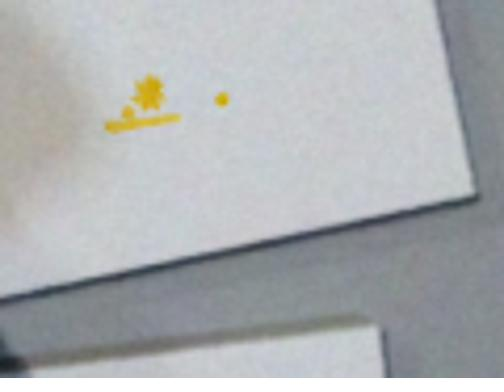

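{"fn": "move", "kwargs": {
  "target": [
    [0,0,0,0,0,0,0,0,0,0,0,0,-0.5,-0.2, 0.01125,0.088668,0.041478,0,0,0,0.8,0.7,1,0,0,0,-0.85,-0.94],
    [0,0,0,0,0,0,0,0,0,0,0,0,-0.5,-0.2, 0.00000,0.088668,0.0445,0,0,0,0.8,0.7,1,0,0,0,-0.85,-0.94]
  ],
  "speed": [0.1,0.05]
}}

{"fn": "move", "kwargs": {
  "target": [0,0,0,0,0,0,0,0,0,0,0,0,-0.5,-0.2, -0.008526,0,0.002288,0,0,0,0.8,0.7,1,0,0,0,-0.85,-0.94],
  "speed": 0.003,
  "stop_force": 3
}}

{"fn": "move", "kwargs": {
  "target": [
    [0,0,0,0,0,0,0,0,0,0,0,0,-0.5,-0.2, 0.016087,0,-0.0043167,0,0,0,0.8,0.7,1,0,0,0,-0.85,-0.94],
    [0,0,0,0,0,0,0,0,0,0,0,0,-0.5,-0.2, -0.007217,0.084842,-0.155228,0,0,0,0.8,0.7,1,0,0,0,-0.85,-0.94]
  ],
  "speed": [0.05,0.15],
  "cameras": ["cam_above"]
}}

{"fn": "zoom_image", "kwargs": {
  "camera": "cam_above",
  "region": [220, 180, 340, 270]
}}

{"fn": "zoom_image", "kwargs": {
  "camera": "cam_above",
  "region": [220, 260, 340, 350]
}}

Scene clock: 2319.17 s.
left_arm: end_effector_position=(+0.5926, +0.1198, +0.0196) hand_measured=(-1.000, -1.000, -1.000, -1.000, -1.000, -1.000) hand_load_n=(+0.0, +0.0, +0.0, +1.0, +0.0, +0.0) hand_stopped_by=(target, target, target, target, target, target) hand_force_limit=-0.50 hand_speed=-0.20 end_effector_quat_wxyz=(+0.061, +0.047, +0.938, -0.337) | right_arm: end_effector_position=(+0.6044, -0.0101, +0.0658) hand_measured=(+1.000, -0.308, +0.102, +0.076, +0.088, +0.186) hand_load_n=(+0.0, +10.5, +8.0, +6.5, +1.5, +0.0) hand_stopped_by=(target, force, force, force, force, force) hand_force_limit=-0.85 hand_speed=-0.94 end_effector_quat_wxyz=(-0.264, +0.715, +0.344, +0.548) end_effector_velocity=(+0.000, -0.002, +0.000) end_effector_angular_velocity=(-0.001, +0.004, -0.002)
Joint positions: left_arm=[3.096 -2.347 -1.325 2.239 -0.883 -1.556] | right_arm=[0.392 -0.961 1.669 -0.403 1.042 -4.87]
Joint velocities: left_arm=[within noise] | right_arm=[-0.002 -0.002 0 0.006 0 0]
Joint torques (N m): left_arm=[-10.19 50.38 22.14 -0.05 -0.16 1.3] | right_arm=[9.55 -51.9 -24.55 1.81 2.63 2.76]
Wrist force (N): left_arm=[-2.3 -8.3 -12.8] | right_arm=[0.6 0.6 0.7]
Wrist torque (N m): left_arm=[1.01 -0.57 0.01] | right_arm=[-0.01 -0.08 0.25]
Wrist force, peak (N): left_arm=[-2.2 -8.5 -13.4] | right_arm=[0.8 1.4 1.1]
Hand target: left_arm +0.5926, +0.1198, +0.0196; +0.061, +0.047, +0.938, -0.337 | right_arm +0.6044, -0.0100, +0.0660; -0.264, +0.715, +0.344, +0.548
Off the commanded pose: left_arm 0.000 m, 0 deg | right_arm 0.000 m, 0 deg.
move: done

Scene clock: 2320.73 s.
left_arm: end_effector_position=(+0.5926, +0.1198, +0.0196) hand_measured=(-1.000, -1.000, -1.000, -1.000, -1.000, -1.000) hand_load_n=(+0.0, +0.0, +0.0, +1.0, +0.0, +0.0) hand_stopped_by=(target, target, target, target, target, target) hand_force_limit=-0.50 hand_speed=-0.20 end_effector_quat_wxyz=(+0.061, +0.047, +0.938, -0.337) | right_arm: end_effector_position=(+0.6044, -0.0100, +0.0629) hand_measured=(+1.000, -0.308, +0.102, +0.076, +0.088, +0.186) hand_load_n=(-0.5, +10.5, +7.5, +6.5, +1.5, +0.5) hand_stopped_by=(target, force, force, force, force, force) hand_force_limit=-0.85 hand_speed=-0.94 end_effector_quat_wxyz=(-0.264, +0.715, +0.344, +0.548)
Joint positions: left_arm=[3.096 -2.347 -1.325 2.239 -0.883 -1.556] | right_arm=[0.392 -0.956 1.671 -0.409 1.042 -4.87]
Joint torques (N m): left_arm=[-9.58 50.85 21 -0.07 -0.04 1.25] | right_arm=[8.8 -49.84 -15.34 2.1 2.53 2.82]
Wrist force (N): left_arm=[-2.4 -8.1 -12.9] | right_arm=[4.2 0.3 0.4]
Wrist torque (N m): left_arm=[1.05 -0.56 -0.01] | right_arm=[-0.03 -0.06 0.20]
Wrist force, peak (N): left_arm=[-2.2 -8.4 -13.4] | right_arm=[4.5 0.3 0.3]
Hand target: left_arm +0.5926, +0.1198, +0.0196; +0.061, +0.047, +0.938, -0.337 | right_arm +0.6044, -0.0100, +0.0630; -0.264, +0.715, +0.344, +0.548 (not the last commanded pose)
Off the commanded pose: left_arm 0.000 m, 0 deg | right_arm 0.002 m, 0 deg.
move: contact (right_arm)

Scene clock: 2322.50 s.
left_arm: end_effector_position=(+0.5926, +0.1198, +0.0196) hand_measured=(-1.000, -1.000, -1.000, -1.000, -1.000, -1.000) hand_load_n=(+0.0, +0.0, +0.0, +1.0, +0.0, +0.0) hand_stopped_by=(target, target, target, target, target, target) hand_force_limit=-0.50 hand_speed=-0.20 end_effector_quat_wxyz=(+0.061, +0.047, +0.938, -0.337) | right_arm: end_effector_position=(+0.5874, -0.1129, +0.0830) hand_measured=(+1.000, -0.308, +0.102, +0.076, +0.088, +0.186) hand_load_n=(+0.0, +10.5, +7.5, +6.5, +1.5, +0.5) hand_stopped_by=(target, force, force, force, force, force) hand_force_limit=-0.85 hand_speed=-0.94 end_effector_quat_wxyz=(-0.264, +0.715, +0.344, +0.548)
Joint positions: left_arm=[3.096 -2.347 -1.325 2.239 -0.883 -1.556] | right_arm=[0.191 -1.1 1.86 -0.408 0.852 -4.95]
Joint torques (N m): left_arm=[-8.72 50.65 21.71 -0.12 0.05 1.26] | right_arm=[-6.38 -31.15 -19.48 -0.15 0.9 2.68]
Wrist force (N): left_arm=[-2.4 -8.2 -13.0] | right_arm=[0.5 0.2 0.5]
Wrist torque (N m): left_arm=[1.03 -0.57 0.00] | right_arm=[-0.06 -0.10 0.10]
Wrist force, peak (N): left_arm=[-2.4 -8.5 -13.3] | right_arm=[4.3 0.5 0.6]
Hand target: left_arm +0.5926, +0.1198, +0.0196; +0.061, +0.047, +0.938, -0.337 | right_arm +0.5874, -0.1130, +0.0830; -0.264, +0.715, +0.344, +0.548
Off the commanded pose: left_arm 0.000 m, 0 deg | right_arm 0.000 m, 0 deg.
move: done
Images, in order (width x height): cam_above 672x504.

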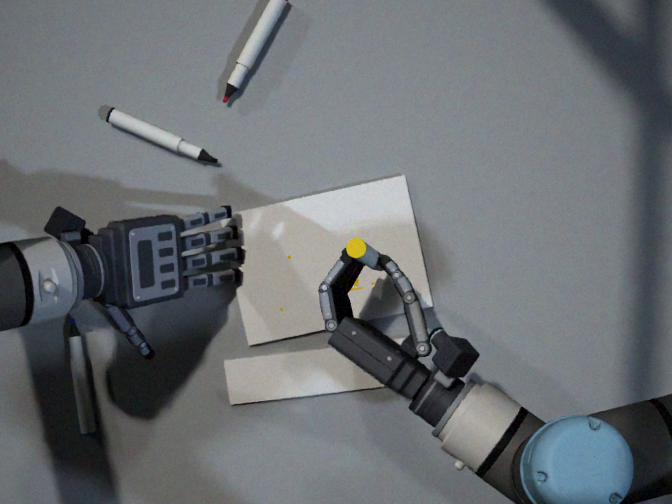

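Scaled by 4.200.

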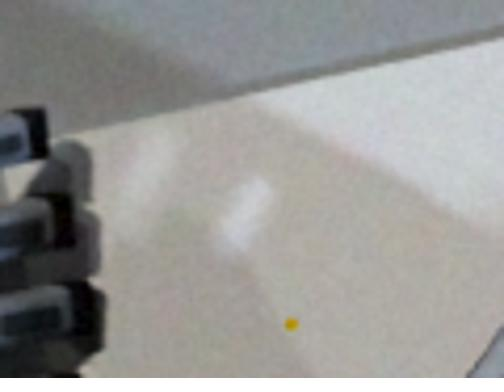

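Scaled by 4.200.

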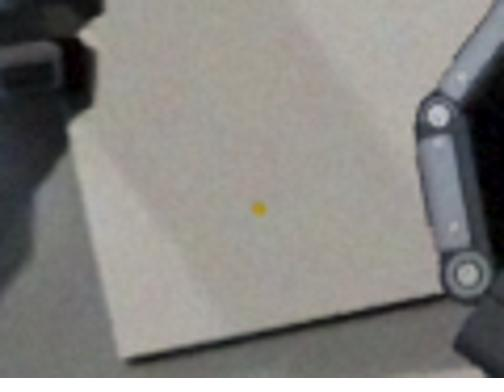

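{"fn": "move", "kwargs": {
  "target": [0,0,0,0,0,0,0,0,0,0,0,0,-0.5,-0.2, -0.01047,-0.07037,0.07034,0,0,0,0.8,0.7,1,0,0,0,-0.85,-0.94],
  "speed": 0.1
}}

{"fn": "move", "kwargs": {
  "target": [
    [0,0,0,0,0,0,0,0,0,0,0,0,-0.5,-0.2,-0.00483,0,0.0013,0,0,0,0.8,0.7,1,0,0,0,-0.85,-0.94],
    [0,0,0,0,0,0,0,0,0,0,0,0,-0.5,-0.2,-0.01207,0.02856,-0.02574,0,0,0,0.8,0.7,1,0,0,0,-0.85,-0.94],
    [0,0,0,0,0,0,0,0,0,0,0,0,-0.5,-0.2,-0.00235,-0.01385,0.01055,0,0,0,0.8,0.7,1,0,0,0,-0.85,-0.94],
    [0,0,0,0,0,0,0,0,0,0,0,0,-0.5,-0.2,-0.01417,0.03235,-0.03359,0,0,0,0.8,0.7,1,0,0,0,-0.85,-0.94],
    [0,0,0,0,0,0,0,0,0,0,0,0,-0.5,-0.2,-0.00047,-0.02645,0.01757,0,0,0,0.8,0.7,1,0,0,0,-0.85,-0.94],
    [0,0,0,0,0,0,0,0,0,0,0,0,-0.5,-0.2,-0.01613,0.03553,-0.0409,0,0,0,0.8,0.7,1,0,0,0,-0.85,-0.94],
    [0,0,0,0,0,0,0,0,0,0,0,0,-0.5,-0.2,-0.0005,-0.03116,0.01743,0,0,0,0.8,0.7,1,0,0,0,-0.85,-0.94],
    [0,0,0,0,0,0,0,0,0,0,0,0,-0.5,-0.2,-0.01735,0.03568,-0.04545,0,0,0,0.8,0.7,1,0,0,0,-0.85,-0.94],
    [0,0,0,0,0,0,0,0,0,0,0,0,-0.5,-0.2,-0.01252,0.03568,-0.04674,0,0,0,0.8,0.7,1,0,0,0,-0.85,-0.94]
  ],
  "speed": [0.03,0.06,0.06,0.06,0.06,0.06,0.06,0.06,0.05],
  "blend": [0.0005,0.0005,0.0005,0.0005,0.0005,0.0005,0.0005,0.0005,0]
}}

{"fn": "move", "kwargs": {
  "target": [0,0,0,0,0,0,0,0,0,0,0,0,-0.5,-0.2, 0.00402,-0.00953,-0.2029,0,0,0,0.8,0.7,1,0,0,0,-0.85,-0.94],
  "speed": 0.15,
  "cameras": ["cam_above"]
}}

{"fn": "zoom_image", "kwargs": {
  "camera": "cam_above",
  "region": [320, 230, 440, 320]
}}

Scene clock: 2518.00 s.
left_arm: end_effector_position=(+0.5926, +0.1198, +0.0196) hand_measured=(-1.000, -1.000, -1.000, -1.000, -1.000, -1.000) hand_load_n=(+0.0, +0.0, +0.0, +1.0, +0.0, +0.0) hand_stopped_by=(target, target, target, target, target, target) hand_force_limit=-0.50 hand_speed=-0.20 end_effector_quat_wxyz=(+0.061, +0.047, +0.938, -0.337) | right_arm: end_effector_position=(+0.5789, -0.0561, +0.0659) hand_measured=(+1.000, -0.308, +0.102, +0.076, +0.088, +0.186) hand_load_n=(+0.0, +10.5, +7.5, +6.5, +1.5, +0.0) hand_stopped_by=(target, force, force, force, force, force) hand_force_limit=-0.85 hand_speed=-0.94 end_effector_quat_wxyz=(-0.264, +0.715, +0.344, +0.548)
Joint positions: left_arm=[3.096 -2.347 -1.325 2.239 -0.883 -1.556] | right_arm=[0.318 -1.043 1.818 -0.455 0.972 -4.897]
Joint torques (N m): left_arm=[-9.13 50.99 21.83 -0.29 -0.24 1.28] | right_arm=[-0.64 -47.61 -7.98 2.31 -2.76 -3.25]
Wrist force (N): left_arm=[-2.3 -8.4 -13.0] | right_arm=[0.4 0.2 1.2]
Wrist torque (N m): left_arm=[1.00 -0.59 0.01] | right_arm=[-0.06 -0.13 0.17]
Wrist force, peak (N): left_arm=[-2.2 -8.4 -13.4] | right_arm=[0.3 -0.3 1.8]
Hand target: left_arm +0.5926, +0.1198, +0.0196; +0.061, +0.047, +0.938, -0.337 | right_arm +0.5788, -0.0560, +0.0659; -0.264, +0.715, +0.344, +0.548
Off the commanded pose: left_arm 0.000 m, 0 deg | right_arm 0.000 m, 0 deg.
move: done

Scene clock: 2523.67 s.
left_arm: end_effector_position=(+0.5926, +0.1198, +0.0196) hand_measured=(-1.000, -1.000, -1.000, -1.000, -1.000, -1.000) hand_load_n=(+0.0, +0.0, +0.0, +1.0, +0.0, +0.0) hand_stopped_by=(target, target, target, target, target, target) hand_force_limit=-0.50 hand_speed=-0.20 end_effector_quat_wxyz=(+0.061, +0.047, +0.938, -0.337) | right_arm: end_effector_position=(+0.5774, -0.0921, +0.0660) hand_measured=(+1.000, -0.308, +0.102, +0.076, +0.088, +0.186) hand_load_n=(+0.0, +10.5, +8.0, +6.5, +1.5, +0.0) hand_stopped_by=(target, force, force, force, force, force) hand_force_limit=-0.85 hand_speed=-0.94 end_effector_quat_wxyz=(-0.264, +0.715, +0.344, +0.548)
Joint positions: left_arm=[3.096 -2.347 -1.325 2.239 -0.883 -1.556] | right_arm=[0.242 -1.074 1.873 -0.462 0.899 -4.928]
Joint torques (N m): left_arm=[-8.58 49.85 21.94 -0.11 -0.01 1.02] | right_arm=[6.36 -31.1 -23.72 -3.12 2.43 2.63]
Wrist force (N): left_arm=[-2.5 -8.3 -13.1] | right_arm=[0.4 0.5 1.0]
Wrist torque (N m): left_arm=[1.03 -0.55 0.00] | right_arm=[-0.01 -0.09 0.27]
Wrist force, peak (N): left_arm=[-2.6 -8.4 -13.5] | right_arm=[5.5 -1.5 0.9]
Hand target: left_arm +0.5926, +0.1198, +0.0196; +0.061, +0.047, +0.938, -0.337 | right_arm +0.5775, -0.0921, +0.0660; -0.264, +0.715, +0.344, +0.548
Off the commanded pose: left_arm 0.000 m, 0 deg | right_arm 0.000 m, 0 deg.
move: done

Scene clock: 2524.93 s.
left_arm: end_effector_position=(+0.5926, +0.1198, +0.0196) hand_measured=(-1.000, -1.000, -1.000, -1.000, -1.000, -1.000) hand_load_n=(+0.0, +0.0, +0.0, +1.5, +0.0, -0.5) hand_stopped_by=(target, target, target, target, target, target) hand_force_limit=-0.50 hand_speed=-0.20 end_effector_quat_wxyz=(+0.061, +0.047, +0.938, -0.337) | right_arm: end_effector_position=(+0.5001, -0.1799, +0.0999) hand_measured=(+1.000, -0.308, +0.102, +0.076, +0.088, +0.186) hand_load_n=(+0.0, +10.5, +8.0, +6.5, +1.5, +0.0) hand_stopped_by=(target, force, force, force, force, force) hand_force_limit=-0.85 hand_speed=-0.94 end_effector_quat_wxyz=(-0.264, +0.715, +0.344, +0.548)
Joint positions: left_arm=[3.096 -2.347 -1.325 2.239 -0.883 -1.556] | right_arm=[0.033 -1.324 2.151 -0.415 0.705 -5.034]
Joint torques (N m): left_arm=[-7.89 49.48 21.5 -0.23 -0.09 1.09] | right_arm=[-3.39 -30.52 -15.3 -2.55 1.6 2.81]
Wrist force (N): left_arm=[-2.6 -8.2 -13.3] | right_arm=[0.5 0.2 0.6]
Wrist torque (N m): left_arm=[1.04 -0.55 -0.01] | right_arm=[-0.02 -0.06 0.12]
Wrist force, peak (N): left_arm=[-2.3 -8.4 -13.4] | right_arm=[0.6 0.5 2.3]
Hand target: left_arm +0.5926, +0.1198, +0.0196; +0.061, +0.047, +0.938, -0.337 | right_arm +0.5001, -0.1800, +0.0999; -0.264, +0.715, +0.344, +0.548
Off the commanded pose: left_arm 0.000 m, 0 deg | right_arm 0.000 m, 0 deg.
move: done
Images, in order (width x height): cam_above 672x504.

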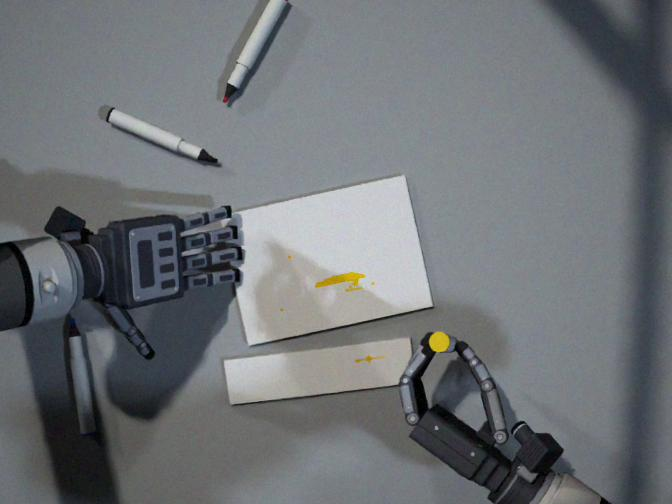

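Scaled by 4.200.

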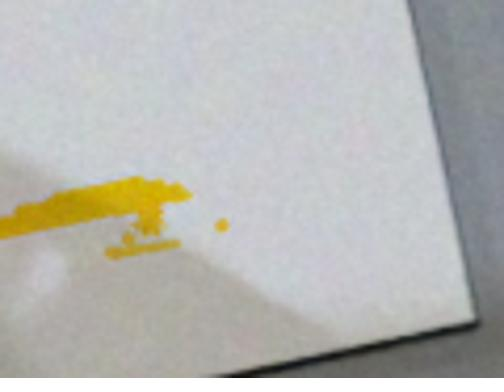

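{"fn": "move", "kwargs": {
  "target": [0,0,0,0,0,0,0,0,0,0,0,0,-0.5,-0.2, -0.00402,0.00953,0.2029,0,0,0,0.8,0.7,1,0,0,0,-0.85,-0.94],
  "speed": 0.15
}}

{"fn": "move", "kwargs": {
  "target": [
    [0,0,0,0,0,0,0,0,0,0,0,0,-0.5,-0.2,-0.00467,0,0.00125,0,0,0,0.8,0.7,1,0,0,0,-0.85,-0.94],
    [0,0,0,0,0,0,0,0,0,0,0,0,-0.5,-0.2,0.01155,-0.06912,0.06178,0,0,0,0.8,0.7,1,0,0,0,-0.85,-0.94],
    [0,0,0,0,0,0,0,0,0,0,0,0,-0.5,-0.2,-0.00574,-0.00046,-0.00275,0,0,0,0.8,0.7,1,0,0,0,-0.85,-0.94],
    [0,0,0,0,0,0,0,0,0,0,0,0,-0.5,-0.2,0.01092,-0.0714,0.05943,0,0,0,0.8,0.7,1,0,0,0,-0.85,-0.94],
    [0,0,0,0,0,0,0,0,0,0,0,0,-0.5,-0.2,-0.00696,-0.00031,-0.0073,0,0,0,0.8,0.7,1,0,0,0,-0.85,-0.94],
    [0,0,0,0,0,0,0,0,0,0,0,0,-0.5,-0.2,0.01044,-0.07429,0.05764,0,0,0,0.8,0.7,1,0,0,0,-0.85,-0.94],
    [0,0,0,0,0,0,0,0,0,0,0,0,-0.5,-0.2,-0.00803,-0.00077,-0.0113,0,0,0,0.8,0.7,1,0,0,0,-0.85,-0.94],
    [0,0,0,0,0,0,0,0,0,0,0,0,-0.5,-0.2,0.00981,-0.07657,0.05529,0,0,0,0.8,0.7,1,0,0,0,-0.85,-0.94],
    [0,0,0,0,0,0,0,0,0,0,0,0,-0.5,-0.2,-0.0091,-0.00123,-0.0153,0,0,0,0.8,0.7,1,0,0,0,-0.85,-0.94],
    [0,0,0,0,0,0,0,0,0,0,0,0,-0.5,-0.2,0.00919,-0.07885,0.05295,0,0,0,0.8,0.7,1,0,0,0,-0.85,-0.94],
    [0,0,0,0,0,0,0,0,0,0,0,0,-0.5,-0.2,-0.01002,-0.0023,-0.01875,0,0,0,0.8,0.7,1,0,0,0,-0.85,-0.94],
    [0,0,0,0,0,0,0,0,0,0,0,0,-0.5,-0.2,-0.00536,-0.0023,-0.02,0,0,0,0.8,0.7,1,0,0,0,-0.85,-0.94]
  ],
  "speed": [0.03,0.08,0.08,0.08,0.08,0.08,0.08,0.08,0.08,0.08,0.08,0.05],
  "blend": [0.0005,0.0005,0.0005,0.0005,0.0005,0.0005,0.0005,0.0005,0.0005,0.0005,0.0005,0]
}}

{"fn": "move", "kwargs": {
  "target": [
    [0,0,0,0,0,0,0,0,0,0,0,0,-0.5,-0.2,-0.00467,0,0.00125,0,0,0,0.8,0.7,1,0,0,0,-0.85,-0.94],
    [0,0,0,0,0,0,0,0,0,0,0,0,-0.5,-0.2,0.01406,-0.07943,0.07115,0,0,0,0.8,0.7,1,0,0,0,-0.85,-0.94],
    [0,0,0,0,0,0,0,0,0,0,0,0,-0.5,-0.2,-0.00544,-0.00167,-0.00165,0,0,0,0.8,0.7,1,0,0,0,-0.85,-0.94],
    [0,0,0,0,0,0,0,0,0,0,0,0,-0.5,-0.2,0.01343,-0.08172,0.0688,0,0,0,0.8,0.7,1,0,0,0,-0.85,-0.94],
    [0,0,0,0,0,0,0,0,0,0,0,0,-0.5,-0.2,-0.00578,-0.00517,-0.00289,0,0,0,0.8,0.7,1,0,0,0,-0.85,-0.94],
    [0,0,0,0,0,0,0,0,0,0,0,0,-0.5,-0.2,0.01295,-0.0846,0.067,0,0,0,0.8,0.7,1,0,0,0,-0.85,-0.94],
    [0,0,0,0,0,0,0,0,0,0,0,0,-0.5,-0.2,-0.00581,-0.00988,-0.00304,0,0,0,0.8,0.7,1,0,0,0,-0.85,-0.94],
    [0,0,0,0,0,0,0,0,0,0,0,0,-0.5,-0.2,0.01439,-0.09538,0.07237,0,0,0,0.8,0.7,1,0,0,0,-0.85,-0.94],
    [0,0,0,0,0,0,0,0,0,0,0,0,-0.5,-0.2,-0.00467,-0.01944,0.00123,0,0,0,0.8,0.7,1,0,0,0,-0.85,-0.94],
    [0,0,0,0,0,0,0,0,0,0,0,0,-0.5,-0.2,-0.00001,-0.01944,-0.00002,0,0,0,0.8,0.7,1,0,0,0,-0.85,-0.94]
  ],
  "speed": [0.03,0.08,0.08,0.08,0.08,0.08,0.08,0.08,0.08,0.05],
  "blend": [0.0005,0.0005,0.0005,0.0005,0.0005,0.0005,0.0005,0.0005,0.0005,0],
  "cameras": ["cam_above"]
}}

Scene clock: 2669.90 s.
left_arm: end_effector_position=(+0.5926, +0.1198, +0.0196) hand_measured=(-1.000, -1.000, -1.000, -1.000, -1.000, -1.000) hand_load_n=(-0.5, +0.0, +0.0, +1.0, +0.0, +0.0) hand_stopped_by=(target, target, target, target, target, target) hand_force_limit=-0.50 hand_speed=-0.20 end_effector_quat_wxyz=(+0.061, +0.047, +0.938, -0.337) | right_arm: end_effector_position=(+0.5774, -0.0921, +0.0659) hand_measured=(+1.000, -0.308, +0.102, +0.076, +0.088, +0.186) hand_load_n=(+0.0, +10.5, +8.0, +6.5, +1.5, +0.0) hand_stopped_by=(target, force, force, force, force, force) hand_force_limit=-0.85 hand_speed=-0.94 end_effector_quat_wxyz=(-0.264, +0.715, +0.344, +0.548)
Joint positions: left_arm=[3.096 -2.347 -1.325 2.239 -0.883 -1.556] | right_arm=[0.242 -1.073 1.873 -0.462 0.899 -4.928]
Joint torques (N m): left_arm=[-6.59 49.31 21.57 -0.24 0.01 0.97] | right_arm=[0.59 -32.6 -18.9 -1.41 -2.4 -3.08]
Wrist force (N): left_arm=[-2.2 -8.0 -13.0] | right_arm=[0.4 0.4 0.9]
Wrist torque (N m): left_arm=[1.06 -0.59 0.00] | right_arm=[-0.02 -0.07 0.22]
Wrist force, peak (N): left_arm=[-2.4 -8.0 -13.6] | right_arm=[0.5 0.2 1.9]
Hand target: left_arm +0.5926, +0.1198, +0.0196; +0.061, +0.047, +0.938, -0.337 | right_arm +0.5775, -0.0921, +0.0660; -0.264, +0.715, +0.344, +0.548
Off the commanded pose: left_arm 0.000 m, 0 deg | right_arm 0.000 m, 0 deg.
move: done

Scene clock: 2678.17 s.
left_arm: end_effector_position=(+0.5926, +0.1198, +0.0196) hand_measured=(-1.000, -1.000, -1.000, -1.000, -1.000, -1.000) hand_load_n=(+0.0, +0.0, +0.0, +1.0, +0.0, +0.0) hand_stopped_by=(target, target, target, target, target, target) hand_force_limit=-0.50 hand_speed=-0.20 end_effector_quat_wxyz=(+0.061, +0.047, +0.938, -0.337) | right_arm: end_effector_position=(+0.5686, -0.1009, +0.0660) hand_measured=(+1.000, -0.308, +0.102, +0.076, +0.088, +0.186) hand_load_n=(+0.0, +10.5, +8.0, +6.5, +1.5, +0.0) hand_stopped_by=(target, force, force, force, force, force) hand_force_limit=-0.85 hand_speed=-0.94 end_effector_quat_wxyz=(-0.264, +0.715, +0.344, +0.548)
Joint positions: left_arm=[3.096 -2.347 -1.325 2.239 -0.883 -1.556] | right_arm=[0.225 -1.094 1.909 -0.473 0.884 -4.935]
Joint torques (N m): left_arm=[-5.37 49.31 21.07 -0.42 -0.04 0.96] | right_arm=[3.62 -26.43 -23.15 -3.06 2.55 3.05]
Wrist force (N): left_arm=[-2.2 -8.3 -13.2] | right_arm=[0.3 0.1 0.9]
Wrist torque (N m): left_arm=[1.02 -0.61 0.02] | right_arm=[-0.06 -0.09 0.19]
Wrist force, peak (N): left_arm=[-2.6 -8.3 -13.4] | right_arm=[3.4 -0.6 1.7]
Hand target: left_arm +0.5926, +0.1198, +0.0196; +0.061, +0.047, +0.938, -0.337 | right_arm +0.5686, -0.1009, +0.0660; -0.264, +0.715, +0.344, +0.548
Off the commanded pose: left_arm 0.000 m, 0 deg | right_arm 0.000 m, 0 deg.
move: done

Scene clock: 2685.30 s.
left_arm: end_effector_position=(+0.5926, +0.1198, +0.0196) hand_measured=(-1.000, -1.000, -1.000, -1.000, -1.000, -1.000) hand_load_n=(+0.0, +0.0, +0.0, +1.5, -0.5, +0.0) hand_stopped_by=(target, target, target, target, target, target) hand_force_limit=-0.50 hand_speed=-0.20 end_effector_quat_wxyz=(+0.061, +0.047, +0.938, -0.337) | right_arm: end_effector_position=(+0.5595, -0.0937, +0.0660) hand_measured=(+1.000, -0.308, +0.102, +0.076, +0.088, +0.186) hand_load_n=(+0.0, +10.5, +8.0, +6.5, +1.0, +0.5) hand_stopped_by=(target, force, force, force, force, force) hand_force_limit=-0.85 hand_speed=-0.94 end_effector_quat_wxyz=(-0.264, +0.715, +0.344, +0.548)
Joint positions: left_arm=[3.096 -2.347 -1.325 2.239 -0.883 -1.556] | right_arm=[0.246 -1.103 1.925 -0.484 0.903 -4.926]
Joint torques (N m): left_arm=[-4.5 49.49 20.86 -0.34 -0.16 0.65] | right_arm=[3.79 -26.95 -22 -3.07 2.49 2.93]
Wrist force (N): left_arm=[-2.1 -8.1 -13.1] | right_arm=[0.5 0.1 0.9]
Wrist torque (N m): left_arm=[1.05 -0.61 0.01] | right_arm=[-0.05 -0.11 0.20]
Wrist force, peak (N): left_arm=[-2.4 -8.5 -13.5] | right_arm=[3.3 0.0 1.2]
Hand target: left_arm +0.5926, +0.1198, +0.0196; +0.061, +0.047, +0.938, -0.337 | right_arm +0.5595, -0.0937, +0.0660; -0.264, +0.715, +0.344, +0.548
Off the commanded pose: left_arm 0.000 m, 0 deg | right_arm 0.000 m, 0 deg.
move: done
Images, in order (width x height): cam_above 672x504.

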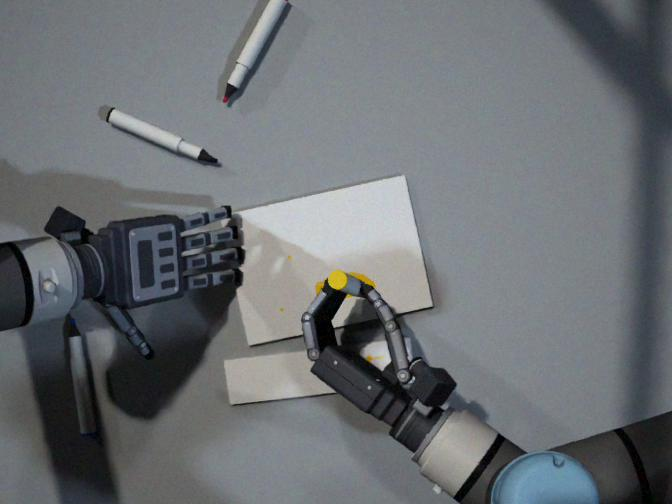

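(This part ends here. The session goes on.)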